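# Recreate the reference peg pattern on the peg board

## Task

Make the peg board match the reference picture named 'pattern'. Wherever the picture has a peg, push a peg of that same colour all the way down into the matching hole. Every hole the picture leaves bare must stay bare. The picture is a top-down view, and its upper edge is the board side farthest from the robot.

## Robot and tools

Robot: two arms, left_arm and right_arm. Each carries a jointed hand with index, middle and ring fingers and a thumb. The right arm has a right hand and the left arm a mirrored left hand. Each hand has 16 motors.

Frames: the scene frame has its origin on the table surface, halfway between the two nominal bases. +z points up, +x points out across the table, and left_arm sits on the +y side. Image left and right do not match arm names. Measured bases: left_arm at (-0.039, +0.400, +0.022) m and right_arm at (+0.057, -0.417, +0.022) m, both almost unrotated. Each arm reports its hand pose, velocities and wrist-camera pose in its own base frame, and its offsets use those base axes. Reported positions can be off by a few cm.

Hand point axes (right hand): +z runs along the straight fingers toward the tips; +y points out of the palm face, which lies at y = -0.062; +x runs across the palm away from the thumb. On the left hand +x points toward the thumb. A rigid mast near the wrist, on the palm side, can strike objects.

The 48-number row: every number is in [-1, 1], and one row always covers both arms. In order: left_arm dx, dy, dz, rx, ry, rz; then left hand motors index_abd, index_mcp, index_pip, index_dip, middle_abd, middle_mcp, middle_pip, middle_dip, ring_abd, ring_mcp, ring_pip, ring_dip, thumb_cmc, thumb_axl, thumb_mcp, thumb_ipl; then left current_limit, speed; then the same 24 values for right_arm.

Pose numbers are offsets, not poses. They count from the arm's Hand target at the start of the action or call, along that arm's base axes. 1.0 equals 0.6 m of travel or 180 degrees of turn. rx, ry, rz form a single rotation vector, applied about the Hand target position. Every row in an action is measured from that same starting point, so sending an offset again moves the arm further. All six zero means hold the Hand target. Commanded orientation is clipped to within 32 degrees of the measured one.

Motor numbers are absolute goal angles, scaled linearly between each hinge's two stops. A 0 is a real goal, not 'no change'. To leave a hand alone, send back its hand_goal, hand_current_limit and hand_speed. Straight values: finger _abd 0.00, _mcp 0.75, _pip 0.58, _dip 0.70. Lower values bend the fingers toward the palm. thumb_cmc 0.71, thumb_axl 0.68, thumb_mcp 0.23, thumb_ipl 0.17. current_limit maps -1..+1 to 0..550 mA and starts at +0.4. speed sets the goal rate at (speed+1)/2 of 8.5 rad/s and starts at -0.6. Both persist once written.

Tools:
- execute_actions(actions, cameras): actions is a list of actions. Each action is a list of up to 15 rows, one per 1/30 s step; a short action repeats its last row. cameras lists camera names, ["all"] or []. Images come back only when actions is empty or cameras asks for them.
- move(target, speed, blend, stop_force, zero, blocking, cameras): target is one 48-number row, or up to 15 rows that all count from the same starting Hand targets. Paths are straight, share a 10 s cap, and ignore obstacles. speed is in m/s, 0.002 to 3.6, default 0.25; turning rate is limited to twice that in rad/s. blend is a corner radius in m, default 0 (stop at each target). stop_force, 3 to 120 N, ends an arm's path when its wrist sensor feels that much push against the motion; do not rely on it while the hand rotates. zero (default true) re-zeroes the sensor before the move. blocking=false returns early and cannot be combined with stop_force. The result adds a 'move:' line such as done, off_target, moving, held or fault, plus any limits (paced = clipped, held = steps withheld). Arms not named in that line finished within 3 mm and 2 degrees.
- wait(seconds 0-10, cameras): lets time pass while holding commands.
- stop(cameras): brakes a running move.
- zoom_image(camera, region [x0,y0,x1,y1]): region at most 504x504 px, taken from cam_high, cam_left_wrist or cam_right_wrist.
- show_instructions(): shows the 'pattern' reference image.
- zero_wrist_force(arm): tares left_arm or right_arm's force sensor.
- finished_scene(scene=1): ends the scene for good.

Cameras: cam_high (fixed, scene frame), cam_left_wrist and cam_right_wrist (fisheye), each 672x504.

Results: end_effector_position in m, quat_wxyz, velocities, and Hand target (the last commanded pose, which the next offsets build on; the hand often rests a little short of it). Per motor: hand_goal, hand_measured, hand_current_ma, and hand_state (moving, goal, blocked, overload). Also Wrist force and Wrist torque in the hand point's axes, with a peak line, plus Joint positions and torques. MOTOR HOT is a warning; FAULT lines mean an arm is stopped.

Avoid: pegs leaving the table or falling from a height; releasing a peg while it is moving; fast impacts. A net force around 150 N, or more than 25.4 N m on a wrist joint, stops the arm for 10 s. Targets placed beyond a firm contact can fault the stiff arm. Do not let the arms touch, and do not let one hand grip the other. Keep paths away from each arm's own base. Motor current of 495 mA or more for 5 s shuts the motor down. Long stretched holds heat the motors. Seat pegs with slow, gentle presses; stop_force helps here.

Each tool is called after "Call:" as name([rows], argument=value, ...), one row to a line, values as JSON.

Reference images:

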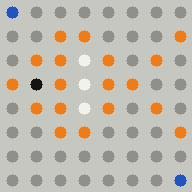

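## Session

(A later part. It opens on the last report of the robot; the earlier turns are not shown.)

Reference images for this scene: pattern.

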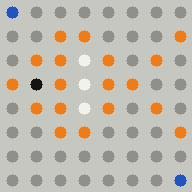

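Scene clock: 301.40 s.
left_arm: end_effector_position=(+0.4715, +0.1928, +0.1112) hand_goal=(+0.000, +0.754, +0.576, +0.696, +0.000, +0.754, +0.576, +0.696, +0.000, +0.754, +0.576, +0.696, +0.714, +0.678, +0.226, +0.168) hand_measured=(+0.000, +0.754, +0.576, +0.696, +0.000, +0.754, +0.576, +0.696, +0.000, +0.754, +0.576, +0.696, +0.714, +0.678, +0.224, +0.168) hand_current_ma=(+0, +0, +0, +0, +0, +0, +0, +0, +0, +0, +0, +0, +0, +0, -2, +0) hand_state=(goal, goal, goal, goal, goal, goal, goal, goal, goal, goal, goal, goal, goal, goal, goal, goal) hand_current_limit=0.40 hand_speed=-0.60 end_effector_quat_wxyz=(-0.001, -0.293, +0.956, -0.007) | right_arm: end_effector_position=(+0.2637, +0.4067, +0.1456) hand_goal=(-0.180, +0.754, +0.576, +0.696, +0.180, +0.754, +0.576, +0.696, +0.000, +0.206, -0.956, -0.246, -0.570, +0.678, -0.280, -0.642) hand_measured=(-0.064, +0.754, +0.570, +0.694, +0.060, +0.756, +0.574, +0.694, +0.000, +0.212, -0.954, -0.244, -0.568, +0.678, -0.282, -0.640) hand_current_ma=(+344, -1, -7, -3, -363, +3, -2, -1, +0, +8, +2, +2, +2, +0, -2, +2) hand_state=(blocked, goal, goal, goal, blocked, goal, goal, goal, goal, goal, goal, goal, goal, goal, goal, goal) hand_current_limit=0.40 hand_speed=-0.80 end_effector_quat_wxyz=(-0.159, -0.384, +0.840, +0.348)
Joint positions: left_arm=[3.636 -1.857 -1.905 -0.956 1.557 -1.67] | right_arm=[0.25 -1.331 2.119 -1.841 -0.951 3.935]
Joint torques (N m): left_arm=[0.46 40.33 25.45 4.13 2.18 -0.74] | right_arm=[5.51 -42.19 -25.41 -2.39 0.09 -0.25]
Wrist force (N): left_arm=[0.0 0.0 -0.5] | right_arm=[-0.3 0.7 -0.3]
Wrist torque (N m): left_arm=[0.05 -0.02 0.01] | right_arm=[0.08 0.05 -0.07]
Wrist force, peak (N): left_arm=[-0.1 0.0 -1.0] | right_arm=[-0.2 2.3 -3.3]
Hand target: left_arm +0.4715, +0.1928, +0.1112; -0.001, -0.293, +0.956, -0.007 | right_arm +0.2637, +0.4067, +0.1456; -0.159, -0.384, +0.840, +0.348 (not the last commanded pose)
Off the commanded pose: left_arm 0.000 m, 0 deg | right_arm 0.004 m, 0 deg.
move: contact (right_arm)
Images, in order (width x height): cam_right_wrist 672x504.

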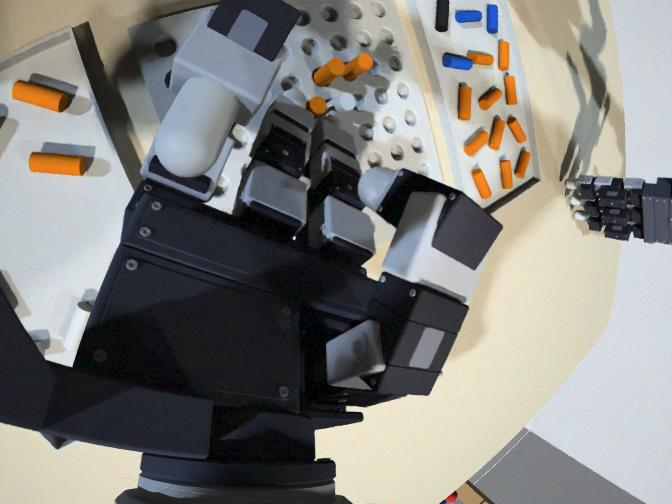

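Call:
move([
  [0,0,0,0,0,0,0,0.754,0.576,0.696,0,0.754,0.576,0.696,0,0.754,0.576,0.696,0.714,0.678,0.226,0.168,0.4,-0.6,0,0,0.0013,0,0,0,-0.18,0.754,0.576,0.696,0.18,0.754,0.576,0.696,0,0.205,-0.956,-0.246,-0.571,0.678,-0.281,-0.643,0.4,-0.8],
  [0,0,0,0,0,0,0,0.754,0.576,0.696,0,0.754,0.576,0.696,0,0.754,0.576,0.696,0.714,0.678,0.226,0.168,0.4,-0.6,0,0,0.0013,0,0,0,-0.01,0.754,0.576,0.696,0.01,0.754,0.576,0.696,0,0.205,-0.956,-0.246,-0.571,0.678,-0.281,-0.643,0.4,-0.85],
], speed=0.03)

Call:
move([
  [0,0,0,0,0,0,0,0.754,0.576,0.696,0,0.754,0.576,0.696,0,0.754,0.576,0.696,0.714,0.678,0.226,0.168,0.4,-0.6,0,0,0.1227,0,0,0,-0.01,0.754,0.576,0.696,0.01,0.754,0.576,0.696,0,0.205,-0.956,-0.246,-0.571,0.678,-0.281,-0.643,0.4,-0.85],
  [0,0,0,0,0,0,0,0.754,0.576,0.696,0,0.754,0.576,0.696,0,0.754,0.576,0.696,0.714,0.678,0.226,0.168,0.4,-0.6,-0.3073,-0.2323,0.1227,-0.3425,-0.3644,-0.0208,-0.01,0.754,0.576,0.696,0.01,0.754,0.576,0.696,0,0.205,-0.956,-0.246,-0.571,0.678,-0.281,-0.643,0.4,-0.85],
  [0,0,0,0,0,0,0,0.754,0.576,0.696,0,0.754,0.576,0.696,0,0.754,0.576,0.696,0.714,0.678,0.226,0.168,0.4,-0.6,-0.3073,-0.2323,-0.169,-0.3425,-0.3644,-0.0208,-0.01,0.754,0.576,0.696,0.01,0.754,0.576,0.696,0,0.205,-0.956,-0.246,-0.571,0.678,-0.281,-0.643,0.4,-0.85],
], speed=[0.15,0.35,0.25], blend=0.02, cameras=["cam_right_wrist"])

Call:
zoom_image(camera="cam_right_wrist", region=[280, 40, 360, 110])

Scene clock: 303.77 s.
left_arm: end_effector_position=(+0.4715, +0.1928, +0.1112) hand_goal=(+0.000, +0.754, +0.576, +0.696, +0.000, +0.754, +0.576, +0.696, +0.000, +0.754, +0.576, +0.696, +0.714, +0.678, +0.226, +0.168) hand_measured=(+0.000, +0.754, +0.576, +0.696, +0.000, +0.754, +0.576, +0.696, +0.000, +0.754, +0.576, +0.696, +0.714, +0.678, +0.224, +0.168) hand_current_ma=(+0, +0, +0, +0, +0, +0, +0, +0, +0, +0, +0, +0, +0, +0, -2, +0) hand_state=(goal, goal, goal, goal, goal, goal, goal, goal, goal, goal, goal, goal, goal, goal, goal, goal) hand_current_limit=0.40 hand_speed=-0.60 end_effector_quat_wxyz=(-0.001, -0.293, +0.956, -0.007) | right_arm: end_effector_position=(+0.2637, +0.4067, +0.1464) hand_goal=(-0.010, +0.754, +0.576, +0.696, +0.010, +0.754, +0.576, +0.696, +0.000, +0.206, -0.956, -0.246, -0.570, +0.678, -0.280, -0.642) hand_measured=(-0.012, +0.758, +0.574, +0.694, +0.014, +0.760, +0.576, +0.694, +0.000, +0.212, -0.954, -0.244, -0.568, +0.678, -0.282, -0.640) hand_current_ma=(-3, +4, -1, -3, +3, +10, +0, -1, +0, +8, +2, +2, +2, +0, -2, +2) hand_state=(goal, goal, goal, goal, goal, goal, goal, goal, goal, goal, goal, goal, goal, goal, goal, goal) hand_current_limit=0.40 hand_speed=-0.85 end_effector_quat_wxyz=(-0.159, -0.384, +0.840, +0.348)
Joint positions: left_arm=[3.636 -1.857 -1.905 -0.956 1.557 -1.67] | right_arm=[0.25 -1.332 2.118 -1.839 -0.951 3.935]
Joint torques (N m): left_arm=[0.9 41.1 24.86 3.81 2.12 -0.7] | right_arm=[6.4 -36.5 -23.98 -1.41 -0.08 0.03]
Wrist force (N): left_arm=[0.2 0.0 -0.6] | right_arm=[-0.3 0.4 0.1]
Wrist torque (N m): left_arm=[0.05 -0.03 0.02] | right_arm=[0.06 0.03 -0.08]
Wrist force, peak (N): left_arm=[-0.3 -0.1 -0.9] | right_arm=[-0.3 1.1 -0.8]
Hand target: left_arm +0.4715, +0.1928, +0.1112; -0.001, -0.293, +0.956, -0.007 | right_arm +0.2637, +0.4067, +0.1463; -0.159, -0.384, +0.840, +0.348
Off the commanded pose: left_arm 0.000 m, 0 deg | right_arm 0.000 m, 0 deg.
move: done

Scene clock: 307.77 s.
left_arm: end_effector_position=(+0.4715, +0.1928, +0.1112) hand_goal=(+0.000, +0.754, +0.576, +0.696, +0.000, +0.754, +0.576, +0.696, +0.000, +0.754, +0.576, +0.696, +0.714, +0.678, +0.226, +0.168) hand_measured=(+0.000, +0.754, +0.576, +0.696, +0.000, +0.754, +0.576, +0.696, +0.000, +0.754, +0.576, +0.696, +0.714, +0.678, +0.224, +0.168) hand_current_ma=(+0, +0, +0, +0, +0, +0, +0, +0, +0, +0, +0, +0, +0, +0, -2, +0) hand_state=(goal, goal, goal, goal, goal, goal, goal, goal, goal, goal, goal, goal, goal, goal, goal, goal) hand_current_limit=0.40 hand_speed=-0.60 end_effector_quat_wxyz=(-0.001, -0.293, +0.956, -0.007) | right_arm: end_effector_position=(+0.0793, +0.2674, +0.0450) hand_goal=(-0.010, +0.754, +0.576, +0.696, +0.010, +0.754, +0.576, +0.696, +0.000, +0.206, -0.956, -0.246, -0.570, +0.678, -0.280, -0.642) hand_measured=(-0.012, +0.748, +0.576, +0.694, +0.012, +0.746, +0.576, +0.694, +0.000, +0.210, -0.954, -0.244, -0.568, +0.678, -0.280, -0.640) hand_current_ma=(-2, -9, -1, -3, +3, -11, +0, -1, +0, +4, +2, +2, +2, +0, -1, +2) hand_state=(goal, goal, goal, goal, goal, goal, goal, goal, goal, goal, goal, goal, goal, goal, goal, goal) hand_current_limit=0.40 hand_speed=-0.85 end_effector_quat_wxyz=(+0.145, -0.349, +0.855, -0.354)
Joint positions: left_arm=[3.636 -1.857 -1.905 -0.956 1.557 -1.67] | right_arm=[1.174 -1.747 2.533 -1.988 -2.281 5.249]
Joint torques (N m): left_arm=[0.5 40.87 25.35 4.11 2.18 -0.97] | right_arm=[-12.25 -2.36 -12.14 -3.39 -2.86 1.79]
Wrist force (N): left_arm=[0.1 -0.1 -0.6] | right_arm=[0.0 0.0 -0.2]
Wrist torque (N m): left_arm=[0.05 -0.01 0.00] | right_arm=[-0.05 0.04 0.17]
Wrist force, peak (N): left_arm=[-0.1 -0.1 -0.9] | right_arm=[0.5 -1.2 -2.6]
Hand target: left_arm +0.4715, +0.1928, +0.1112; -0.001, -0.293, +0.956, -0.007 | right_arm +0.0794, +0.2673, +0.0449; +0.145, -0.349, +0.855, -0.354
Off the commanded pose: left_arm 0.000 m, 0 deg | right_arm 0.000 m, 0 deg.
move: done
Images, in order (width x height): cam_right_wrist 672x504.

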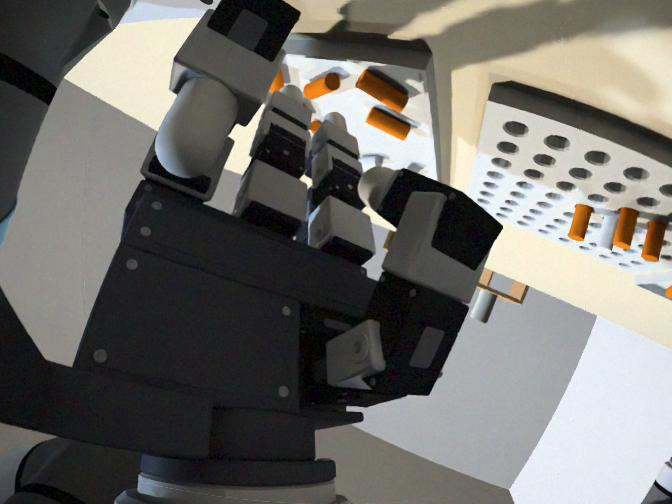

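Scaled by 6.300 from the camera's 672x504 image, which has a finer 960x720 frame.

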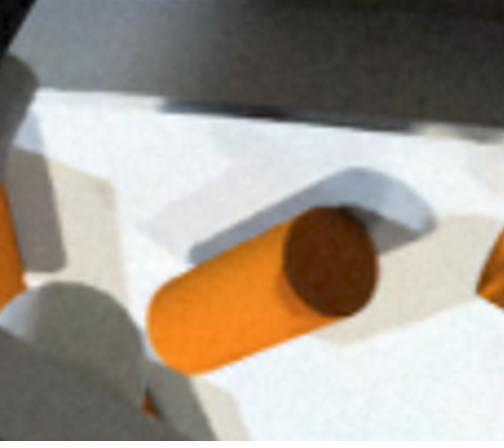

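Call:
move(target=[0,0,0,0,0,0,0,0.754,0.576,0.696,0,0.754,0.576,0.696,0,0.754,0.576,0.696,0.714,0.678,0.226,0.168,0.4,-0.6,0.0215,0.0062,-0.005,0,0,-0.0228,-0.02,0.754,0.576,0.696,0.02,0.754,0.576,0.696,0,0.205,-0.956,-0.246,-0.571,0.678,-0.281,-0.643,0.4,-0.85], speed=0.1, cameras=["cam_right_wrist"])

Call:
zoom_image(camera="cam_right_wrist", region=[280, 40, 360, 110])

Scene clock: 309.63 s.
left_arm: end_effector_position=(+0.4715, +0.1928, +0.1112) hand_goal=(+0.000, +0.754, +0.576, +0.696, +0.000, +0.754, +0.576, +0.696, +0.000, +0.754, +0.576, +0.696, +0.714, +0.678, +0.226, +0.168) hand_measured=(+0.000, +0.754, +0.576, +0.696, +0.000, +0.754, +0.576, +0.696, +0.000, +0.754, +0.576, +0.696, +0.714, +0.678, +0.224, +0.168) hand_current_ma=(+0, +0, +0, +0, +0, +0, +0, +0, +0, +0, +0, +0, +0, +0, -2, +0) hand_state=(goal, goal, goal, goal, goal, goal, goal, goal, goal, goal, goal, goal, goal, goal, goal, goal) hand_current_limit=0.40 hand_speed=-0.60 end_effector_quat_wxyz=(-0.001, -0.293, +0.956, -0.007) | right_arm: end_effector_position=(+0.0923, +0.2711, +0.0419) hand_goal=(-0.020, +0.754, +0.576, +0.696, +0.020, +0.754, +0.576, +0.696, +0.000, +0.206, -0.956, -0.246, -0.570, +0.678, -0.280, -0.642) hand_measured=(-0.018, +0.748, +0.576, +0.694, +0.016, +0.746, +0.576, +0.694, +0.000, +0.210, -0.954, -0.244, -0.568, +0.678, -0.280, -0.640) hand_current_ma=(+3, -9, -1, -3, -3, -11, +0, -1, +0, +4, +2, +2, +2, +0, -1, +2) hand_state=(goal, goal, goal, goal, goal, goal, goal, goal, goal, goal, goal, goal, goal, goal, goal, goal) hand_current_limit=0.40 hand_speed=-0.85 end_effector_quat_wxyz=(+0.132, -0.318, +0.867, -0.359) end_effector_velocity=(-0.002, +0.000, +0.000) end_effector_angular_velocity=(-0.001, +0.002, +0.009)
Joint positions: left_arm=[3.636 -1.857 -1.905 -0.956 1.557 -1.67] | right_arm=[1.135 -1.711 2.508 -1.973 -2.269 5.289]
Joint velocities: left_arm=[within noise] | right_arm=[0.004 -0.004 0.002 -0.001 0 -0.006]
Joint torques (N m): left_arm=[0.39 40.53 24.82 3.98 2.2 -0.87] | right_arm=[12.57 -24.2 -9.04 -2.42 -2.55 -1.64]
Wrist force (N): left_arm=[-0.1 -0.2 -0.5] | right_arm=[0.1 0.2 -0.9]
Wrist torque (N m): left_arm=[0.02 0.00 0.00] | right_arm=[0.03 0.04 0.12]
Wrist force, peak (N): left_arm=[0.2 -0.1 -0.8] | right_arm=[0.5 0.1 -0.9]
Hand target: left_arm +0.4715, +0.1928, +0.1112; -0.001, -0.293, +0.956, -0.007 | right_arm +0.0923, +0.2710, +0.0419; +0.132, -0.318, +0.867, -0.359
Off the commanded pose: left_arm 0.000 m, 0 deg | right_arm 0.000 m, 0 deg.
move: done
Images, in order (width x height): cam_right_wrist 672x504.

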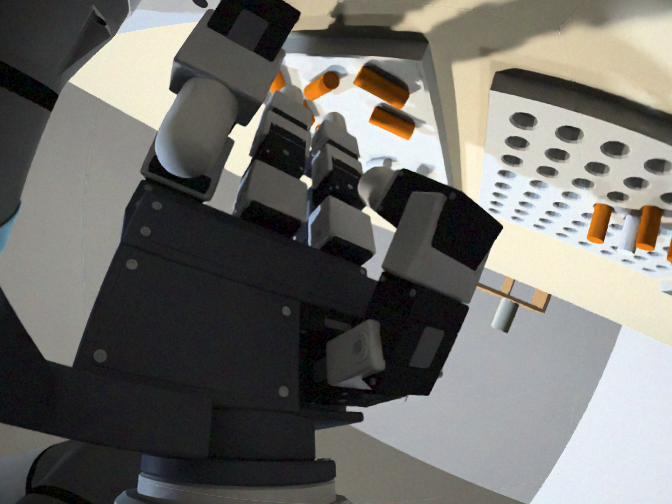

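Scaled by 6.300 from the camera's 672x504 image, which has a finer 960x720 frame.

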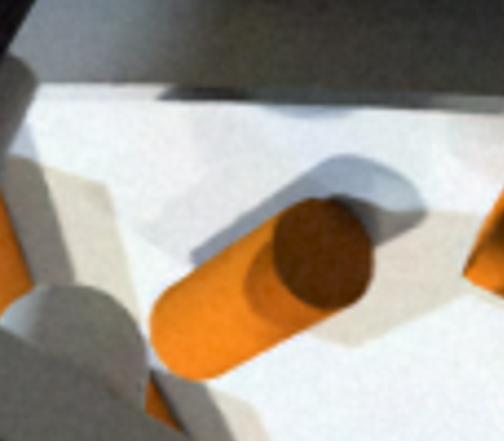

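Call:
move(target=[0,0,0,0,0,0,0,0.754,0.576,0.696,0,0.754,0.576,0.696,0,0.754,0.576,0.696,0.714,0.678,0.226,0.168,0.4,-0.6,0,0,-0.0424,0,0,0,-0.02,0.754,0.576,0.696,0.02,0.754,0.576,0.696,0,0.205,-0.956,-0.246,-0.571,0.678,-0.281,-0.643,0.4,-0.85], speed=0.05, stop_force=3)

Call:
move([
  [0,0,0,0,0,0,0,0.754,0.576,0.696,0,0.754,0.576,0.696,0,0.754,0.576,0.696,0.714,0.678,0.226,0.168,0.4,-0.6,0,0,0,0,0,0,-0.08,0.754,0.576,0.696,0.08,0.754,0.576,0.696,0,0.205,-0.956,-0.246,-0.571,0.678,-0.281,-0.643,0.4,-0.92],
  [0,0,0,0,0,0,0,0.754,0.576,0.696,0,0.754,0.576,0.696,0,0.754,0.576,0.696,0.714,0.678,0.226,0.168,0.4,-0.6,0,0,0,0,0,0,-0.18,0.754,0.576,0.696,0.18,0.754,0.576,0.696,0,0.205,-0.956,-0.246,-0.571,0.678,-0.281,-0.643,0.4,-0.8],
], speed=0.05)

Call:
move([
  [0,0,0,0,0,0,0,0.754,0.576,0.696,0,0.754,0.576,0.696,0,0.754,0.576,0.696,0.714,0.678,0.226,0.168,0.4,-0.6,0,0,0.2392,0,0,0,-0.18,0.754,0.576,0.696,0.18,0.754,0.576,0.696,0,0.205,-0.956,-0.246,-0.571,0.678,-0.281,-0.643,0.4,-0.8],
  [0,0,0,0,0,0,0,0.754,0.576,0.696,0,0.754,0.576,0.696,0,0.754,0.576,0.696,0.714,0.678,0.226,0.168,0.4,-0.6,0.293,0.1263,0.3225,0.3555,0.3521,0.0387,-0.18,0.754,0.576,0.696,0.18,0.754,0.576,0.696,0,0.205,-0.956,-0.246,-0.571,0.678,-0.281,-0.643,0.4,-0.8],
  [0,0,0,0,0,0,0,0.754,0.576,0.696,0,0.754,0.576,0.696,0,0.754,0.576,0.696,0.714,0.678,0.226,0.168,0.4,-0.6,0.293,0.1263,0.2342,0.3555,0.3521,0.0387,-0.18,0.754,0.576,0.696,0.18,0.754,0.576,0.696,0,0.205,-0.956,-0.246,-0.571,0.678,-0.281,-0.643,0.4,-0.8],
], speed=[0.2,0.3,0.12], blend=[0.03,0.01,0], cameras=["cam_right_wrist"])

Call:
zoom_image(camera="cam_right_wrist", region=[260, 50, 380, 150])

Scene clock: 312.73 s.
left_arm: end_effector_position=(+0.4715, +0.1928, +0.1112) hand_goal=(+0.000, +0.754, +0.576, +0.696, +0.000, +0.754, +0.576, +0.696, +0.000, +0.754, +0.576, +0.696, +0.714, +0.678, +0.226, +0.168) hand_measured=(+0.000, +0.754, +0.576, +0.696, +0.000, +0.754, +0.576, +0.696, +0.000, +0.754, +0.576, +0.696, +0.714, +0.678, +0.224, +0.168) hand_current_ma=(+0, +0, +0, +0, +0, +0, +0, +0, +0, +0, +0, +0, +0, +0, -2, +0) hand_state=(goal, goal, goal, goal, goal, goal, goal, goal, goal, goal, goal, goal, goal, goal, goal, goal) hand_current_limit=0.40 hand_speed=-0.60 end_effector_quat_wxyz=(-0.001, -0.293, +0.956, -0.007) | right_arm: end_effector_position=(+0.0923, +0.2710, +0.0165) hand_goal=(-0.020, +0.754, +0.576, +0.696, +0.020, +0.754, +0.576, +0.696, +0.000, +0.206, -0.956, -0.246, -0.570, +0.678, -0.280, -0.642) hand_measured=(-0.018, +0.754, +0.578, +0.696, +0.016, +0.754, +0.580, +0.696, +0.000, +0.210, -0.954, -0.244, -0.568, +0.678, -0.280, -0.640) hand_current_ma=(+1, +0, +3, +0, -3, +0, +4, +1, +0, +4, +2, +2, +2, +0, -1, +2) hand_state=(goal, goal, goal, goal, goal, goal, goal, goal, goal, goal, goal, goal, goal, goal, goal, goal) hand_current_limit=0.40 hand_speed=-0.85 end_effector_quat_wxyz=(+0.132, -0.318, +0.867, -0.359)
Joint positions: left_arm=[3.636 -1.857 -1.905 -0.956 1.557 -1.67] | right_arm=[1.135 -1.633 2.542 -2.085 -2.269 5.289]
Joint torques (N m): left_arm=[-0.25 40.58 24.94 4.24 2.35 -0.82] | right_arm=[-11.55 -26.41 -24.56 -2.63 -0.8 -1.63]
Wrist force (N): left_arm=[-0.2 0.0 -0.5] | right_arm=[0.3 -0.6 -0.8]
Wrist torque (N m): left_arm=[0.05 0.02 -0.02] | right_arm=[0.04 0.04 0.16]
Wrist force, peak (N): left_arm=[-0.1 -0.1 -1.0] | right_arm=[0.6 -1.1 -3.2]
Hand target: left_arm +0.4715, +0.1928, +0.1112; -0.001, -0.293, +0.956, -0.007 | right_arm +0.0923, +0.2710, +0.0165; +0.132, -0.318, +0.867, -0.359
Off the commanded pose: left_arm 0.000 m, 0 deg | right_arm 0.000 m, 0 deg.
move: done

Scene clock: 313.73 s.
left_arm: end_effector_position=(+0.4715, +0.1928, +0.1112) hand_goal=(+0.000, +0.754, +0.576, +0.696, +0.000, +0.754, +0.576, +0.696, +0.000, +0.754, +0.576, +0.696, +0.714, +0.678, +0.226, +0.168) hand_measured=(+0.000, +0.754, +0.576, +0.696, +0.000, +0.754, +0.576, +0.696, +0.000, +0.754, +0.576, +0.696, +0.714, +0.678, +0.224, +0.168) hand_current_ma=(+0, +0, +0, +0, +0, +0, +0, +0, +0, +0, +0, +0, +0, +0, -2, +0) hand_state=(goal, goal, goal, goal, goal, goal, goal, goal, goal, goal, goal, goal, goal, goal, goal, goal) hand_current_limit=0.40 hand_speed=-0.60 end_effector_quat_wxyz=(-0.001, -0.293, +0.956, -0.007) | right_arm: end_effector_position=(+0.0923, +0.2710, +0.0165) hand_goal=(-0.180, +0.754, +0.576, +0.696, +0.180, +0.754, +0.576, +0.696, +0.000, +0.206, -0.956, -0.246, -0.570, +0.678, -0.280, -0.642) hand_measured=(-0.064, +0.754, +0.578, +0.696, +0.060, +0.752, +0.580, +0.696, +0.000, +0.210, -0.954, -0.244, -0.568, +0.678, -0.280, -0.640) hand_current_ma=(+347, -1, +3, +0, -361, -1, +4, +1, +0, +4, +2, +2, +2, +0, -1, +2) hand_state=(blocked, goal, goal, goal, blocked, goal, goal, goal, goal, goal, goal, goal, goal, goal, goal, goal) hand_current_limit=0.40 hand_speed=-0.80 end_effector_quat_wxyz=(+0.132, -0.318, +0.867, -0.359)
Joint positions: left_arm=[3.636 -1.857 -1.905 -0.956 1.557 -1.67] | right_arm=[1.135 -1.633 2.542 -2.085 -2.269 5.289]
Joint torques (N m): left_arm=[-0.62 38.89 25.32 4.26 2.18 -1.04] | right_arm=[-12.28 -25.49 -23.58 -2.69 -0.09 -1.69]
Wrist force (N): left_arm=[0.1 0.0 -0.6] | right_arm=[0.0 -0.7 -1.0]
Wrist torque (N m): left_arm=[0.07 -0.02 0.00] | right_arm=[0.02 -0.01 0.13]
Wrist force, peak (N): left_arm=[0.0 -0.3 -0.9] | right_arm=[0.0 -0.9 -1.2]
Hand target: left_arm +0.4715, +0.1928, +0.1112; -0.001, -0.293, +0.956, -0.007 | right_arm +0.0923, +0.2710, +0.0165; +0.132, -0.318, +0.867, -0.359
Off the commanded pose: left_arm 0.000 m, 0 deg | right_arm 0.000 m, 0 deg.
move: done

Scene clock: 318.03 s.
left_arm: end_effector_position=(+0.4715, +0.1928, +0.1112) hand_goal=(+0.000, +0.754, +0.576, +0.696, +0.000, +0.754, +0.576, +0.696, +0.000, +0.754, +0.576, +0.696, +0.714, +0.678, +0.226, +0.168) hand_measured=(+0.000, +0.754, +0.576, +0.696, +0.000, +0.754, +0.576, +0.696, +0.000, +0.754, +0.576, +0.696, +0.714, +0.678, +0.224, +0.168) hand_current_ma=(+0, +0, +0, +0, +0, +0, +0, +0, +0, +0, +0, +0, +0, +0, -2, +0) hand_state=(goal, goal, goal, goal, goal, goal, goal, goal, goal, goal, goal, goal, goal, goal, goal, goal) hand_current_limit=0.40 hand_speed=-0.60 end_effector_quat_wxyz=(-0.001, -0.293, +0.956, -0.007) | right_arm: end_effector_position=(+0.2680, +0.3468, +0.1570) hand_goal=(-0.180, +0.754, +0.576, +0.696, +0.180, +0.754, +0.576, +0.696, +0.000, +0.206, -0.956, -0.246, -0.570, +0.678, -0.280, -0.642) hand_measured=(-0.064, +0.756, +0.576, +0.696, +0.060, +0.760, +0.578, +0.696, +0.000, +0.212, -0.954, -0.244, -0.568, +0.678, -0.282, -0.640) hand_current_ma=(+347, +3, -1, +0, -361, +11, +1, +1, +0, +8, +2, +2, +2, +0, -2, +2) hand_state=(blocked, goal, goal, goal, blocked, goal, goal, goal, goal, goal, goal, goal, goal, goal, goal, goal) hand_current_limit=0.40 hand_speed=-0.80 end_effector_quat_wxyz=(-0.159, -0.384, +0.840, +0.348)
Joint positions: left_arm=[3.636 -1.857 -1.905 -0.956 1.557 -1.67] | right_arm=[0.118 -1.406 2.154 -1.726 -1.021 3.801]
Joint torques (N m): left_arm=[0.79 39.21 25.19 3.78 2.2 -0.82] | right_arm=[9.91 -34.42 -24.02 -1.6 2.33 1.45]
Wrist force (N): left_arm=[0.0 -0.1 -0.5] | right_arm=[-0.3 0.6 0.0]
Wrist torque (N m): left_arm=[0.04 -0.02 0.01] | right_arm=[0.11 0.04 -0.08]
Wrist force, peak (N): left_arm=[-0.3 0.1 -0.9] | right_arm=[0.7 -0.6 -1.6]
Hand target: left_arm +0.4715, +0.1928, +0.1112; -0.001, -0.293, +0.956, -0.007 | right_arm +0.2681, +0.3468, +0.1570; -0.159, -0.384, +0.840, +0.348
Off the commanded pose: left_arm 0.000 m, 0 deg | right_arm 0.000 m, 0 deg.
move: done
Images, in order (width x height): cam_right_wrist 672x504.

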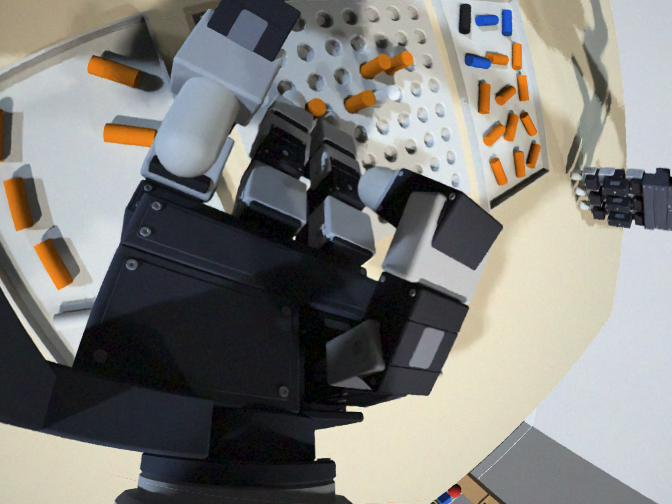

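Scaled by 4.200 from the camera's 672x504 image, which has a finer 960x720 frame.

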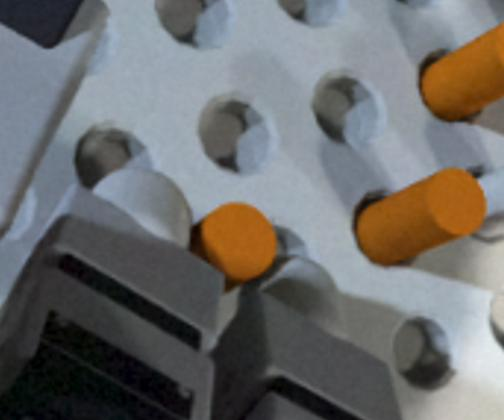

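Call:
move(target=[0,0,0,0,0,0,0,0.754,0.576,0.696,0,0.754,0.576,0.696,0,0.754,0.576,0.696,0.714,0.678,0.226,0.168,0.4,-0.6,0,0,-0.025,0,0,0,-0.18,0.754,0.576,0.696,0.18,0.754,0.576,0.696,0,0.205,-0.956,-0.246,-0.571,0.678,-0.281,-0.643,0.4,-0.8], speed=0.02, stop_force=3)

Scene clock: 320.23 s.
left_arm: end_effector_position=(+0.4715, +0.1928, +0.1112) hand_goal=(+0.000, +0.754, +0.576, +0.696, +0.000, +0.754, +0.576, +0.696, +0.000, +0.754, +0.576, +0.696, +0.714, +0.678, +0.226, +0.168) hand_measured=(+0.000, +0.754, +0.576, +0.696, +0.000, +0.754, +0.576, +0.696, +0.000, +0.754, +0.576, +0.696, +0.714, +0.678, +0.224, +0.168) hand_current_ma=(+0, +0, +0, +0, +0, +0, +0, +0, +0, +0, +0, +0, +0, +0, -2, +0) hand_state=(goal, goal, goal, goal, goal, goal, goal, goal, goal, goal, goal, goal, goal, goal, goal, goal) hand_current_limit=0.40 hand_speed=-0.60 end_effector_quat_wxyz=(-0.001, -0.293, +0.956, -0.007) | right_arm: end_effector_position=(+0.2681, +0.3468, +0.1459) hand_goal=(-0.180, +0.754, +0.576, +0.696, +0.180, +0.754, +0.576, +0.696, +0.000, +0.206, -0.956, -0.246, -0.570, +0.678, -0.280, -0.642) hand_measured=(-0.064, +0.754, +0.572, +0.694, +0.060, +0.758, +0.574, +0.696, +0.000, +0.212, -0.954, -0.244, -0.568, +0.678, -0.282, -0.640) hand_current_ma=(+346, +0, -6, -3, -361, +4, -1, -1, +0, +8, +2, +2, +2, +0, -2, +2) hand_state=(blocked, goal, goal, goal, blocked, goal, goal, goal, goal, goal, goal, goal, goal, goal, goal, goal) hand_current_limit=0.40 hand_speed=-0.80 end_effector_quat_wxyz=(-0.159, -0.384, +0.840, +0.348)
Joint positions: left_arm=[3.636 -1.857 -1.905 -0.956 1.557 -1.67] | right_arm=[0.118 -1.384 2.166 -1.76 -1.021 3.801]
Joint torques (N m): left_arm=[0.26 40.47 26.16 3.92 2.18 -0.85] | right_arm=[2.51 -39.36 -26.31 -2.37 -0.43 0.49]
Wrist force (N): left_arm=[-0.1 -0.3 -0.4] | right_arm=[-0.2 0.8 -0.4]
Wrist torque (N m): left_arm=[0.00 0.01 0.00] | right_arm=[0.11 0.02 -0.07]
Wrist force, peak (N): left_arm=[0.0 -0.2 -1.0] | right_arm=[-0.5 2.2 -3.1]
Hand target: left_arm +0.4715, +0.1928, +0.1112; -0.001, -0.293, +0.956, -0.007 | right_arm +0.2681, +0.3468, +0.1459; -0.159, -0.384, +0.840, +0.348 (not the last commanded pose)
Off the commanded pose: left_arm 0.000 m, 0 deg | right_arm 0.004 m, 0 deg.
move: contact (right_arm)

Call:
move([
  [0,0,0,0,0,0,0,0.754,0.576,0.696,0,0.754,0.576,0.696,0,0.754,0.576,0.696,0.714,0.678,0.226,0.168,0.4,-0.6,0,0,0.0012,0,0,0,-0.18,0.754,0.576,0.696,0.18,0.754,0.576,0.696,0,0.205,-0.956,-0.246,-0.571,0.678,-0.281,-0.643,0.4,-0.8],
  [0,0,0,0,0,0,0,0.754,0.576,0.696,0,0.754,0.576,0.696,0,0.754,0.576,0.696,0.714,0.678,0.226,0.168,0.4,-0.6,0,0,0.0012,0,0,0,-0.01,0.754,0.576,0.696,0.01,0.754,0.576,0.696,0,0.205,-0.956,-0.246,-0.571,0.678,-0.281,-0.643,0.4,-0.85],
  [0,0,0,0,0,0,0,0.754,0.576,0.696,0,0.754,0.576,0.696,0,0.754,0.576,0.696,0.714,0.678,0.226,0.168,0.4,-0.6,0,0,0.1227,0,0,0,-0.01,0.754,0.576,0.696,0.01,0.754,0.576,0.696,0,0.205,-0.956,-0.246,-0.571,0.678,-0.281,-0.643,0.4,-0.85],
  [0,0,0,0,0,0,0,0.754,0.576,0.696,0,0.754,0.576,0.696,0,0.754,0.576,0.696,0.714,0.678,0.226,0.168,0.4,-0.6,-0.0138,-0.0935,0.1227,-0.3555,-0.3521,-0.0387,-0.01,0.754,0.576,0.696,0.01,0.754,0.576,0.696,0,0.205,-0.956,-0.246,-0.571,0.678,-0.281,-0.643,0.4,-0.85],
  [0,0,0,0,0,0,0,0.754,0.576,0.696,0,0.754,0.576,0.696,0,0.754,0.576,0.696,0.714,0.678,0.226,0.168,0.4,-0.6,-0.0138,-0.0935,-0.169,-0.3555,-0.3521,-0.0387,-0.01,0.754,0.576,0.696,0.01,0.754,0.576,0.696,0,0.205,-0.956,-0.246,-0.571,0.678,-0.281,-0.643,0.4,-0.85],
], speed=[0.03,0.03,0.15,0.35,0.25], blend=[0,0,0.02,0.02,0], cameras=["cam_right_wrist"])

Call:
zoom_image(camera="cam_right_wrist", region=[280, 40, 360, 110])

Scene clock: 326.30 s.
left_arm: end_effector_position=(+0.4715, +0.1928, +0.1112) hand_goal=(+0.000, +0.754, +0.576, +0.696, +0.000, +0.754, +0.576, +0.696, +0.000, +0.754, +0.576, +0.696, +0.714, +0.678, +0.226, +0.168) hand_measured=(+0.000, +0.754, +0.576, +0.696, +0.000, +0.754, +0.576, +0.696, +0.000, +0.754, +0.576, +0.696, +0.714, +0.678, +0.224, +0.168) hand_current_ma=(+0, +0, +0, +0, +0, +0, +0, +0, +0, +0, +0, +0, +0, +0, -2, +0) hand_state=(goal, goal, goal, goal, goal, goal, goal, goal, goal, goal, goal, goal, goal, goal, goal, goal) hand_current_limit=0.40 hand_speed=-0.60 end_effector_quat_wxyz=(-0.001, -0.293, +0.956, -0.007) | right_arm: end_effector_position=(+0.2598, +0.2907, +0.0446) hand_goal=(-0.010, +0.754, +0.576, +0.696, +0.010, +0.754, +0.576, +0.696, +0.000, +0.206, -0.956, -0.246, -0.570, +0.678, -0.280, -0.642) hand_measured=(-0.012, +0.748, +0.576, +0.694, +0.014, +0.746, +0.576, +0.696, +0.000, +0.210, -0.954, -0.244, -0.568, +0.678, -0.280, -0.640) hand_current_ma=(-3, -9, -1, -3, +3, -12, +0, -1, +0, +4, +2, +2, +2, +0, -1, +2) hand_state=(goal, goal, goal, goal, goal, goal, goal, goal, goal, goal, goal, goal, goal, goal, goal, goal) hand_current_limit=0.40 hand_speed=-0.85 end_effector_quat_wxyz=(+0.132, -0.318, +0.867, -0.359)
Joint positions: left_arm=[3.636 -1.857 -1.905 -0.956 1.557 -1.67] | right_arm=[0.765 -1.485 2.409 -2.435 -2.355 4.798]
Joint torques (N m): left_arm=[0.45 40.12 25.11 3.92 2.15 -1.15] | right_arm=[-9.56 -9.95 -16.18 -4.08 0.62 1.58]
Wrist force (N): left_arm=[-0.1 -0.1 -0.6] | right_arm=[-0.1 -0.1 -0.4]
Wrist torque (N m): left_arm=[0.05 0.00 -0.01] | right_arm=[-0.04 0.05 0.13]
Wrist force, peak (N): left_arm=[-0.1 -0.1 -1.0] | right_arm=[0.4 -1.8 -2.1]
Hand target: left_arm +0.4715, +0.1928, +0.1112; -0.001, -0.293, +0.956, -0.007 | right_arm +0.2598, +0.2907, +0.0445; +0.132, -0.318, +0.867, -0.359
Off the commanded pose: left_arm 0.000 m, 0 deg | right_arm 0.000 m, 0 deg.
move: done
Images, in order (width x height): cam_right_wrist 672x504.

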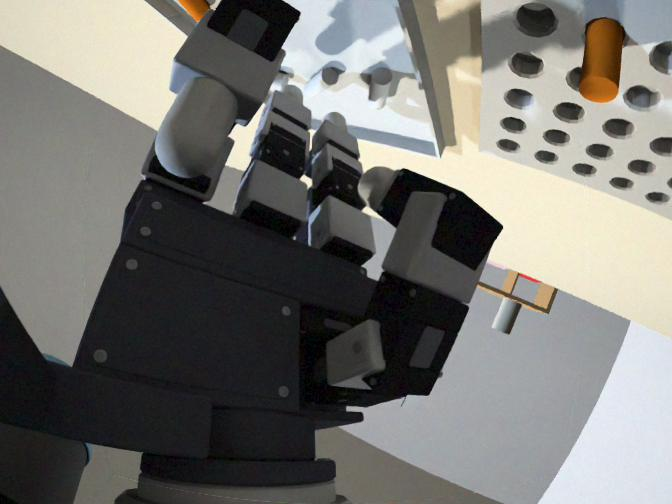

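Scaled by 6.300 from the camera's 672x504 image, which has a finer 960x720 frame.

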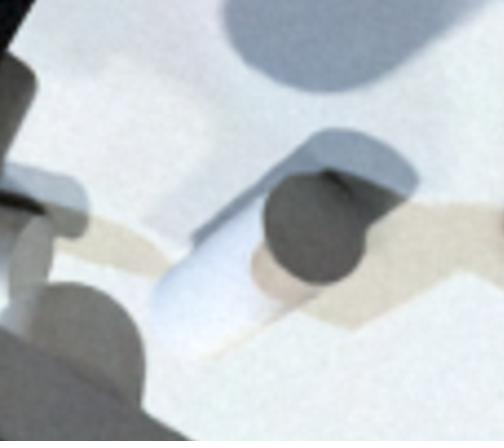

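Call:
move(target=[0,0,0,0,0,0,0,0.754,0.576,0.696,0,0.754,0.576,0.696,0,0.754,0.576,0.696,0.714,0.678,0.226,0.168,0.4,-0.6,-0.0067,-0.0048,-0.025,0,0,0.0061,-0.02,0.754,0.576,0.696,0.02,0.754,0.576,0.696,0,0.205,-0.956,-0.246,-0.571,0.678,-0.281,-0.643,0.4,-0.85], speed=0.1)

Call:
move(target=[0,0,0,0,0,0,0,0.754,0.576,0.696,0,0.754,0.576,0.696,0,0.754,0.576,0.696,0.714,0.678,0.226,0.168,0.4,-0.6,0,0,-0.0217,0,0,0,-0.02,0.754,0.576,0.696,0.02,0.754,0.576,0.696,0,0.205,-0.956,-0.246,-0.571,0.678,-0.281,-0.643,0.4,-0.85], speed=0.04, stop_force=3)

Call:
move([
  [0,0,0,0,0,0,0,0.754,0.576,0.696,0,0.754,0.576,0.696,0,0.754,0.576,0.696,0.714,0.678,0.226,0.168,0.4,-0.6,0,0,0,0,0,0,-0.08,0.754,0.576,0.696,0.08,0.754,0.576,0.696,0,0.205,-0.956,-0.246,-0.571,0.678,-0.281,-0.643,0.4,-0.92],
  [0,0,0,0,0,0,0,0.754,0.576,0.696,0,0.754,0.576,0.696,0,0.754,0.576,0.696,0.714,0.678,0.226,0.168,0.4,-0.6,0,0,0,0,0,0,-0.18,0.754,0.576,0.696,0.18,0.754,0.576,0.696,0,0.205,-0.956,-0.246,-0.571,0.678,-0.281,-0.643,0.4,-0.8],
], speed=0.05, cameras=["cam_right_wrist"])

Call:
zoom_image(camera="cam_right_wrist", region=[270, 70, 350, 140])

Scene clock: 329.00 s.
left_arm: end_effector_position=(+0.4715, +0.1928, +0.1112) hand_goal=(+0.000, +0.754, +0.576, +0.696, +0.000, +0.754, +0.576, +0.696, +0.000, +0.754, +0.576, +0.696, +0.714, +0.678, +0.226, +0.168) hand_measured=(+0.000, +0.754, +0.576, +0.696, +0.000, +0.754, +0.576, +0.696, +0.000, +0.754, +0.576, +0.696, +0.714, +0.678, +0.224, +0.168) hand_current_ma=(+0, +0, +0, +0, +0, +0, +0, +0, +0, +0, +0, +0, +0, +0, -2, +0) hand_state=(goal, goal, goal, goal, goal, goal, goal, goal, goal, goal, goal, goal, goal, goal, goal, goal) hand_current_limit=0.40 hand_speed=-0.60 end_effector_quat_wxyz=(-0.001, -0.293, +0.956, -0.007) | right_arm: end_effector_position=(+0.2556, +0.2878, +0.0293) hand_goal=(-0.020, +0.754, +0.576, +0.696, +0.020, +0.754, +0.576, +0.696, +0.000, +0.206, -0.956, -0.246, -0.570, +0.678, -0.280, -0.642) hand_measured=(-0.018, +0.748, +0.576, +0.694, +0.016, +0.746, +0.576, +0.696, +0.000, +0.210, -0.954, -0.244, -0.568, +0.678, -0.280, -0.640) hand_current_ma=(+3, -9, -1, -3, -3, -12, +0, -1, +0, +4, +2, +2, +2, +0, -1, +2) hand_state=(goal, goal, goal, goal, goal, goal, goal, goal, goal, goal, goal, goal, goal, goal, goal, goal) hand_current_limit=0.40 hand_speed=-0.85 end_effector_quat_wxyz=(+0.136, -0.327, +0.864, -0.358)
Joint positions: left_arm=[3.636 -1.857 -1.905 -0.956 1.557 -1.67] | right_arm=[0.766 -1.45 2.442 -2.521 -2.355 4.773]
Joint torques (N m): left_arm=[0.12 39.62 24.61 4.02 2.04 -0.9] | right_arm=[5.95 -34.14 -23.81 -0.87 -2.07 1.7]
Wrist force (N): left_arm=[0.1 -0.1 -0.4] | right_arm=[0.0 -0.3 -0.5]
Wrist torque (N m): left_arm=[0.04 -0.02 0.01] | right_arm=[-0.06 0.04 0.14]
Wrist force, peak (N): left_arm=[0.0 -0.3 -0.9] | right_arm=[-0.1 -0.4 -0.7]
Hand target: left_arm +0.4715, +0.1928, +0.1112; -0.001, -0.293, +0.956, -0.007 | right_arm +0.2558, +0.2879, +0.0295; +0.136, -0.327, +0.864, -0.358
Off the commanded pose: left_arm 0.000 m, 0 deg | right_arm 0.000 m, 0 deg.
move: done

Scene clock: 330.60 s.
left_arm: end_effector_position=(+0.4715, +0.1928, +0.1112) hand_goal=(+0.000, +0.754, +0.576, +0.696, +0.000, +0.754, +0.576, +0.696, +0.000, +0.754, +0.576, +0.696, +0.714, +0.678, +0.226, +0.168) hand_measured=(+0.000, +0.754, +0.576, +0.696, +0.000, +0.754, +0.576, +0.696, +0.000, +0.754, +0.576, +0.696, +0.714, +0.678, +0.224, +0.168) hand_current_ma=(+0, +0, +0, +0, +0, +0, +0, +0, +0, +0, +0, +0, +0, +0, -2, +0) hand_state=(goal, goal, goal, goal, goal, goal, goal, goal, goal, goal, goal, goal, goal, goal, goal, goal) hand_current_limit=0.40 hand_speed=-0.60 end_effector_quat_wxyz=(-0.001, -0.293, +0.956, -0.007) | right_arm: end_effector_position=(+0.2557, +0.2879, +0.0165) hand_goal=(-0.020, +0.754, +0.576, +0.696, +0.020, +0.754, +0.576, +0.696, +0.000, +0.206, -0.956, -0.246, -0.570, +0.678, -0.280, -0.642) hand_measured=(-0.018, +0.756, +0.578, +0.696, +0.018, +0.754, +0.578, +0.696, +0.000, +0.210, -0.954, -0.244, -0.568, +0.678, -0.280, -0.640) hand_current_ma=(+2, +1, +3, +0, -2, +1, +2, +0, +0, +4, +2, +2, +2, +0, -1, +2) hand_state=(goal, goal, goal, goal, goal, goal, goal, goal, goal, goal, goal, goal, goal, goal, goal, goal) hand_current_limit=0.40 hand_speed=-0.85 end_effector_quat_wxyz=(+0.136, -0.327, +0.864, -0.358)
Joint positions: left_arm=[3.636 -1.857 -1.905 -0.956 1.557 -1.67] | right_arm=[0.766 -1.409 2.453 -2.572 -2.355 4.773]
Joint torques (N m): left_arm=[-0.94 39.89 25.83 3.77 2.26 -0.72] | right_arm=[-10.32 -34.86 -22.77 -0.97 0.81 -1.16]
Wrist force (N): left_arm=[0.0 -0.2 -0.8] | right_arm=[0.2 -1.1 -0.7]
Wrist torque (N m): left_arm=[0.06 -0.02 0.01] | right_arm=[-0.01 0.06 0.13]
Wrist force, peak (N): left_arm=[0.0 -0.2 -0.8] | right_arm=[0.2 -2.2 -2.8]
Hand target: left_arm +0.4715, +0.1928, +0.1112; -0.001, -0.293, +0.956, -0.007 | right_arm +0.2558, +0.2879, +0.0165; +0.136, -0.327, +0.864, -0.358
Off the commanded pose: left_arm 0.000 m, 0 deg | right_arm 0.000 m, 0 deg.
move: done

Scene clock: 331.60 s.
left_arm: end_effector_position=(+0.4715, +0.1928, +0.1112) hand_goal=(+0.000, +0.754, +0.576, +0.696, +0.000, +0.754, +0.576, +0.696, +0.000, +0.754, +0.576, +0.696, +0.714, +0.678, +0.226, +0.168) hand_measured=(+0.000, +0.754, +0.576, +0.696, +0.000, +0.754, +0.576, +0.696, +0.000, +0.754, +0.576, +0.696, +0.714, +0.678, +0.224, +0.168) hand_current_ma=(+0, +0, +0, +0, +0, +0, +0, +0, +0, +0, +0, +0, +0, +0, -2, +0) hand_state=(goal, goal, goal, goal, goal, goal, goal, goal, goal, goal, goal, goal, goal, goal, goal, goal) hand_current_limit=0.40 hand_speed=-0.60 end_effector_quat_wxyz=(-0.001, -0.293, +0.956, -0.007) | right_arm: end_effector_position=(+0.2558, +0.2879, +0.0165) hand_goal=(-0.180, +0.754, +0.576, +0.696, +0.180, +0.754, +0.576, +0.696, +0.000, +0.206, -0.956, -0.246, -0.570, +0.678, -0.280, -0.642) hand_measured=(-0.064, +0.754, +0.578, +0.696, +0.060, +0.754, +0.578, +0.696, +0.000, +0.210, -0.954, -0.244, -0.568, +0.678, -0.280, -0.640) hand_current_ma=(+344, +0, +3, +0, -364, +0, +2, +0, +0, +4, +2, +2, +2, +0, -1, +2) hand_state=(blocked, goal, goal, goal, blocked, goal, goal, goal, goal, goal, goal, goal, goal, goal, goal, goal) hand_current_limit=0.40 hand_speed=-0.80 end_effector_quat_wxyz=(+0.136, -0.327, +0.864, -0.358)
Joint positions: left_arm=[3.636 -1.857 -1.905 -0.956 1.557 -1.67] | right_arm=[0.766 -1.409 2.453 -2.572 -2.355 4.773]
Joint torques (N m): left_arm=[1.19 40.86 26.5 3.92 2.2 -0.98] | right_arm=[-9.64 -34.53 -21.55 -1.25 0.66 -1.11]
Wrist force (N): left_arm=[0.2 -0.1 -0.4] | right_arm=[-0.2 -0.9 -0.7]
Wrist torque (N m): left_arm=[0.03 -0.03 0.02] | right_arm=[0.00 0.02 0.10]
Wrist force, peak (N): left_arm=[-0.1 0.0 -0.8] | right_arm=[-0.5 -1.1 -1.0]
Hand target: left_arm +0.4715, +0.1928, +0.1112; -0.001, -0.293, +0.956, -0.007 | right_arm +0.2558, +0.2879, +0.0165; +0.136, -0.327, +0.864, -0.358
Off the commanded pose: left_arm 0.000 m, 0 deg | right_arm 0.000 m, 0 deg.
move: done
Images, in order (width x height): cam_right_wrist 672x504.

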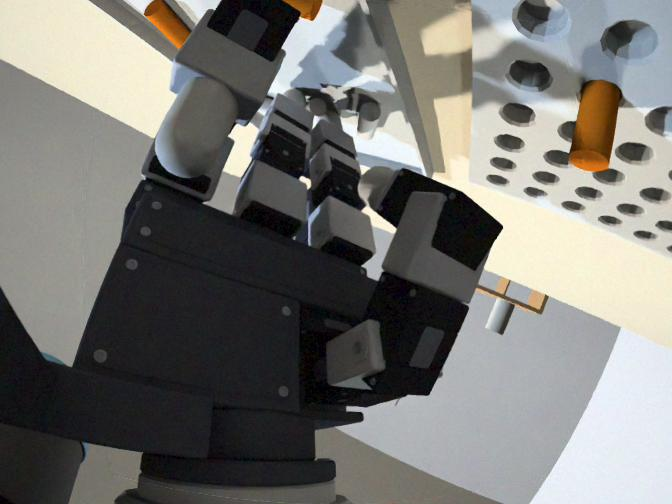

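Scaled by 6.300 from the camera's 672x504 image, which has a finer 960x720 frame.

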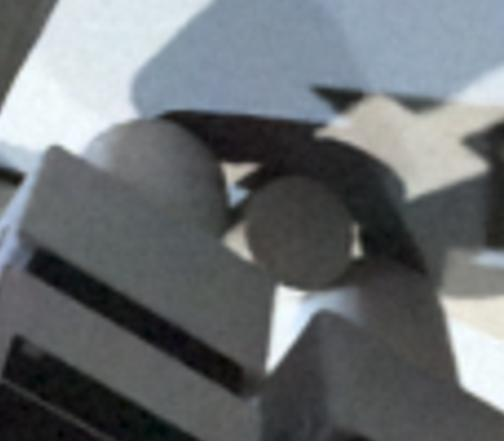

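Call:
move([
  [0,0,0,0,0,0,0,0.754,0.576,0.696,0,0.754,0.576,0.696,0,0.754,0.576,0.696,0.714,0.678,0.226,0.168,0.4,-0.6,0,0,0.2392,0,0,0,-0.18,0.754,0.576,0.696,0.18,0.754,0.576,0.696,0,0.205,-0.956,-0.246,-0.571,0.678,-0.281,-0.643,0.4,-0.8],
  [0,0,0,0,0,0,0,0.754,0.576,0.696,0,0.754,0.576,0.696,0,0.754,0.576,0.696,0.714,0.678,0.226,0.168,0.4,-0.6,0.0593,0.2517,0.3225,0.352,0.3555,0.0339,-0.18,0.754,0.576,0.696,0.18,0.754,0.576,0.696,0,0.205,-0.956,-0.246,-0.571,0.678,-0.281,-0.643,0.4,-0.8],
  [0,0,0,0,0,0,0,0.754,0.576,0.696,0,0.754,0.576,0.696,0,0.754,0.576,0.696,0.714,0.678,0.226,0.168,0.4,-0.6,0.0593,0.2517,0.2342,0.352,0.3555,0.0339,-0.18,0.754,0.576,0.696,0.18,0.754,0.576,0.696,0,0.205,-0.956,-0.246,-0.571,0.678,-0.281,-0.643,0.4,-0.8],
], speed=[0.2,0.3,0.12], blend=[0.03,0.01,0])

Call:
move(target=[0,0,0,0,0,0,0,0.754,0.576,0.696,0,0.754,0.576,0.696,0,0.754,0.576,0.696,0.714,0.678,0.226,0.168,0.4,-0.6,0,0,-0.025,0,0,0,-0.18,0.754,0.576,0.696,0.18,0.754,0.576,0.696,0,0.205,-0.956,-0.246,-0.571,0.678,-0.281,-0.643,0.4,-0.8], speed=0.02, stop_force=3)

Scene clock: 336.73 s.
left_arm: end_effector_position=(+0.4715, +0.1928, +0.1112) hand_goal=(+0.000, +0.754, +0.576, +0.696, +0.000, +0.754, +0.576, +0.696, +0.000, +0.754, +0.576, +0.696, +0.714, +0.678, +0.226, +0.168) hand_measured=(+0.000, +0.754, +0.576, +0.696, +0.000, +0.754, +0.576, +0.696, +0.000, +0.754, +0.576, +0.696, +0.714, +0.678, +0.224, +0.168) hand_current_ma=(+0, +0, +0, +0, +0, +0, +0, +0, +0, +0, +0, +0, +0, +0, -2, +0) hand_state=(goal, goal, goal, goal, goal, goal, goal, goal, goal, goal, goal, goal, goal, goal, goal, goal) hand_current_limit=0.40 hand_speed=-0.60 end_effector_quat_wxyz=(-0.001, -0.293, +0.956, -0.007) | right_arm: end_effector_position=(+0.2913, +0.4389, +0.1570) hand_goal=(-0.180, +0.754, +0.576, +0.696, +0.180, +0.754, +0.576, +0.696, +0.000, +0.206, -0.956, -0.246, -0.570, +0.678, -0.280, -0.642) hand_measured=(-0.064, +0.758, +0.576, +0.696, +0.060, +0.758, +0.576, +0.696, +0.000, +0.212, -0.954, -0.244, -0.568, +0.678, -0.282, -0.640) hand_current_ma=(+344, +6, +0, +0, -364, +7, +0, +0, +0, +8, +2, +2, +2, +0, -2, +2) hand_state=(blocked, goal, goal, goal, blocked, goal, goal, goal, goal, goal, goal, goal, goal, goal, goal, goal) hand_current_limit=0.40 hand_speed=-0.80 end_effector_quat_wxyz=(-0.159, -0.384, +0.840, +0.348)
Joint positions: left_arm=[3.636 -1.857 -1.905 -0.956 1.557 -1.67] | right_arm=[0.298 -1.269 2.001 -1.816 -0.928 3.988]
Joint torques (N m): left_arm=[0.45 40.08 26.24 3.94 2.08 -0.75] | right_arm=[11.08 -42.14 -25.36 -1.8 2.71 1.13]
Wrist force (N): left_arm=[0.2 -0.1 -0.5] | right_arm=[-0.1 0.6 0.0]
Wrist torque (N m): left_arm=[0.04 -0.03 0.02] | right_arm=[0.10 0.00 -0.07]
Wrist force, peak (N): left_arm=[-0.3 -0.2 -1.0] | right_arm=[-0.1 1.6 0.9]
Hand target: left_arm +0.4715, +0.1928, +0.1112; -0.001, -0.293, +0.956, -0.007 | right_arm +0.2913, +0.4389, +0.1570; -0.159, -0.384, +0.840, +0.348
Off the commanded pose: left_arm 0.000 m, 0 deg | right_arm 0.000 m, 0 deg.
move: done

Scene clock: 338.33 s.
left_arm: end_effector_position=(+0.4715, +0.1928, +0.1112) hand_goal=(+0.000, +0.754, +0.576, +0.696, +0.000, +0.754, +0.576, +0.696, +0.000, +0.754, +0.576, +0.696, +0.714, +0.678, +0.226, +0.168) hand_measured=(+0.000, +0.754, +0.576, +0.696, +0.000, +0.754, +0.576, +0.696, +0.000, +0.754, +0.576, +0.696, +0.714, +0.678, +0.224, +0.168) hand_current_ma=(+0, +0, +0, +0, +0, +0, +0, +0, +0, +0, +0, +0, +0, +0, -2, +0) hand_state=(goal, goal, goal, goal, goal, goal, goal, goal, goal, goal, goal, goal, goal, goal, goal, goal) hand_current_limit=0.40 hand_speed=-0.60 end_effector_quat_wxyz=(-0.001, -0.293, +0.956, -0.007) | right_arm: end_effector_position=(+0.2913, +0.4389, +0.1461) hand_goal=(-0.180, +0.754, +0.576, +0.696, +0.180, +0.754, +0.576, +0.696, +0.000, +0.206, -0.956, -0.246, -0.570, +0.678, -0.280, -0.642) hand_measured=(-0.064, +0.754, +0.570, +0.694, +0.060, +0.754, +0.572, +0.694, +0.000, +0.212, -0.954, -0.244, -0.568, +0.678, -0.282, -0.640) hand_current_ma=(+344, -1, -7, -3, -364, +0, -5, -2, +0, +8, +2, +2, +2, +0, -2, +2) hand_state=(blocked, goal, goal, goal, blocked, goal, goal, goal, goal, goal, goal, goal, goal, goal, goal, goal) hand_current_limit=0.40 hand_speed=-0.80 end_effector_quat_wxyz=(-0.159, -0.384, +0.840, +0.348)
Joint positions: left_arm=[3.636 -1.857 -1.905 -0.956 1.557 -1.67] | right_arm=[0.298 -1.249 2.011 -1.846 -0.928 3.988]
Joint torques (N m): left_arm=[-0.39 40.46 26.78 4.02 2.33 -1.05] | right_arm=[7.74 -46.42 -25.97 -2.54 0.82 -0.21]
Wrist force (N): left_arm=[-0.2 0.2 -0.7] | right_arm=[-0.4 1.1 -0.8]
Wrist torque (N m): left_arm=[0.09 0.00 -0.02] | right_arm=[0.14 0.05 -0.09]
Wrist force, peak (N): left_arm=[0.1 0.0 -0.8] | right_arm=[-0.3 2.4 -3.2]
Hand target: left_arm +0.4715, +0.1928, +0.1112; -0.001, -0.293, +0.956, -0.007 | right_arm +0.2913, +0.4389, +0.1461; -0.159, -0.384, +0.840, +0.348 (not the last commanded pose)
Off the commanded pose: left_arm 0.000 m, 0 deg | right_arm 0.004 m, 0 deg.
move: contact (right_arm)

Call:
move([
  [0,0,0,0,0,0,0,0.754,0.576,0.696,0,0.754,0.576,0.696,0,0.754,0.576,0.696,0.714,0.678,0.226,0.168,0.4,-0.6,0,0,0.0012,0,0,0,-0.18,0.754,0.576,0.696,0.18,0.754,0.576,0.696,0,0.205,-0.956,-0.246,-0.571,0.678,-0.281,-0.643,0.4,-0.8],
  [0,0,0,0,0,0,0,0.754,0.576,0.696,0,0.754,0.576,0.696,0,0.754,0.576,0.696,0.714,0.678,0.226,0.168,0.4,-0.6,0,0,0.0012,0,0,0,-0.01,0.754,0.576,0.696,0.01,0.754,0.576,0.696,0,0.205,-0.956,-0.246,-0.571,0.678,-0.281,-0.643,0.4,-0.85],
  [0,0,0,0,0,0,0,0.754,0.576,0.696,0,0.754,0.576,0.696,0,0.754,0.576,0.696,0.714,0.678,0.226,0.168,0.4,-0.6,0,0,0.1227,0,0,0,-0.01,0.754,0.576,0.696,0.01,0.754,0.576,0.696,0,0.205,-0.956,-0.246,-0.571,0.678,-0.281,-0.643,0.4,-0.85],
  [0,0,0,0,0,0,0,0.754,0.576,0.696,0,0.754,0.576,0.696,0,0.754,0.576,0.696,0.714,0.678,0.226,0.168,0.4,-0.6,-0.0148,-0.143,0.1227,-0.5142,-0.1195,-0.3109,-0.01,0.754,0.576,0.696,0.01,0.754,0.576,0.696,0,0.205,-0.956,-0.246,-0.571,0.678,-0.281,-0.643,0.4,-0.85],
  [0,0,0,0,0,0,0,0.754,0.576,0.696,0,0.754,0.576,0.696,0,0.754,0.576,0.696,0.714,0.678,0.226,0.168,0.4,-0.6,-0.0148,-0.143,-0.169,-0.5142,-0.1195,-0.3109,-0.01,0.754,0.576,0.696,0.01,0.754,0.576,0.696,0,0.205,-0.956,-0.246,-0.571,0.678,-0.281,-0.643,0.4,-0.85],
], speed=[0.03,0.03,0.15,0.35,0.25], blend=[0,0,0.02,0.02,0], cameras=["cam_high","cam_right_wrist"])

Call:
zoom_image(camera="cam_right_wrist", region=[280, 40, 360, 110])

Scene clock: 351.73 s.
left_arm: end_effector_position=(+0.4715, +0.1928, +0.1112) hand_goal=(+0.000, +0.754, +0.576, +0.696, +0.000, +0.754, +0.576, +0.696, +0.000, +0.754, +0.576, +0.696, +0.714, +0.678, +0.226, +0.168) hand_measured=(+0.000, +0.754, +0.576, +0.696, +0.000, +0.754, +0.576, +0.696, +0.000, +0.754, +0.576, +0.696, +0.714, +0.678, +0.224, +0.168) hand_current_ma=(+0, +0, +0, +0, +0, +0, +0, +0, +0, +0, +0, +0, +0, +0, -2, +0) hand_state=(goal, goal, goal, goal, goal, goal, goal, goal, goal, goal, goal, goal, goal, goal, goal, goal) hand_current_limit=0.40 hand_speed=-0.60 end_effector_quat_wxyz=(-0.001, -0.293, +0.956, -0.007) | right_arm: end_effector_position=(+0.2825, +0.3531, +0.0447) hand_goal=(-0.010, +0.754, +0.576, +0.696, +0.010, +0.754, +0.576, +0.696, +0.000, +0.206, -0.956, -0.246, -0.570, +0.678, -0.280, -0.642) hand_measured=(-0.012, +0.748, +0.576, +0.694, +0.014, +0.746, +0.576, +0.694, +0.000, +0.210, -0.954, -0.244, -0.568, +0.678, -0.280, -0.640) hand_current_ma=(-2, -9, -1, -3, +3, -12, -1, -2, +0, +4, +2, +2, +2, +0, -1, +2) hand_state=(goal, goal, goal, goal, goal, goal, goal, goal, goal, goal, goal, goal, goal, goal, goal, goal) hand_current_limit=0.40 hand_speed=-0.85 end_effector_quat_wxyz=(-0.076, +0.184, +0.905, -0.375)
Joint positions: left_arm=[3.636 -1.857 -1.905 -0.956 1.557 -1.67] | right_arm=[0.741 -1.238 1.865 -1.46 -1.87 5.97]
Joint torques (N m): left_arm=[0.09 38.35 25.75 4.13 2.16 -0.83] | right_arm=[-9.2 -37.43 -14.38 -2.08 -0.17 -1.62]
Wrist force (N): left_arm=[0.0 -0.1 -0.9] | right_arm=[0.1 0.0 -0.7]
Wrist torque (N m): left_arm=[0.07 -0.01 -0.01] | right_arm=[0.01 0.02 0.17]
Wrist force, peak (N): left_arm=[-0.2 0.0 -1.1] | right_arm=[0.0 2.0 1.2]
Hand target: left_arm +0.4715, +0.1928, +0.1112; -0.001, -0.293, +0.956, -0.007 | right_arm +0.2825, +0.3531, +0.0447; -0.076, +0.184, +0.905, -0.375
Off the commanded pose: left_arm 0.000 m, 0 deg | right_arm 0.000 m, 0 deg.
move: done
Images, in order (width x height): cam_high 672x504, cam_right_wrist 672x504.

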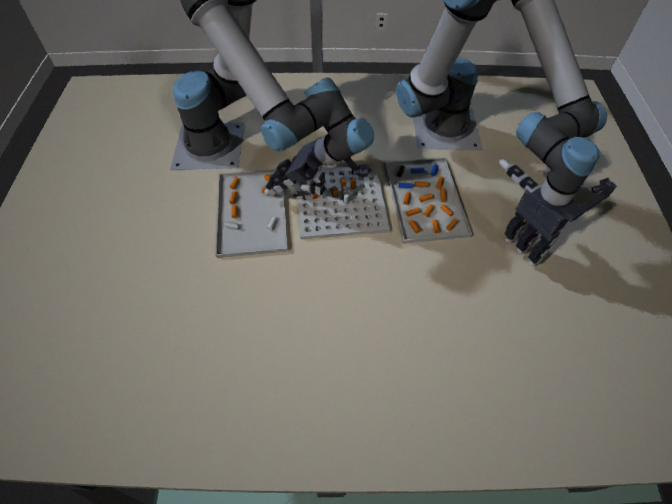

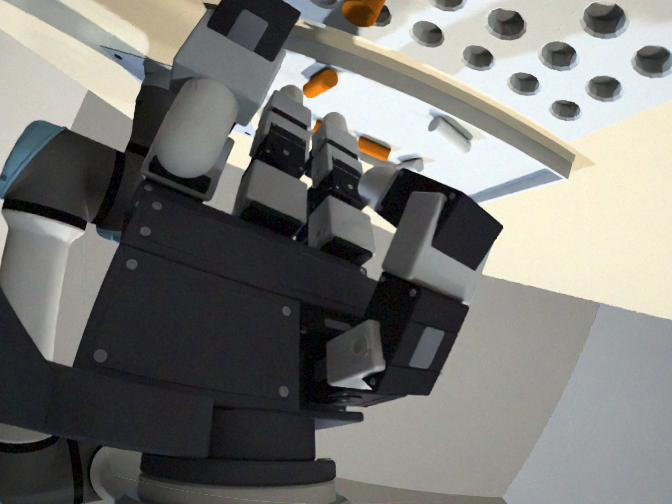

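Scaled by 6.300 from the camera's 672x504 image, which has a finer 960x720 frame.

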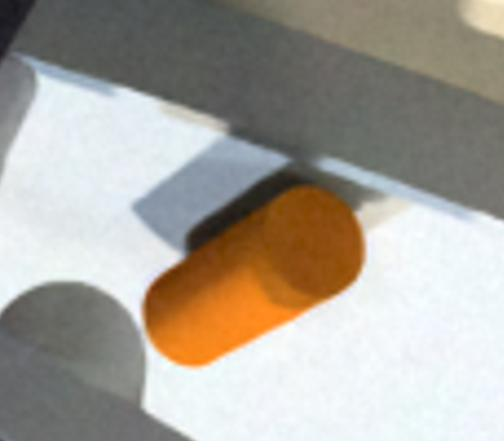

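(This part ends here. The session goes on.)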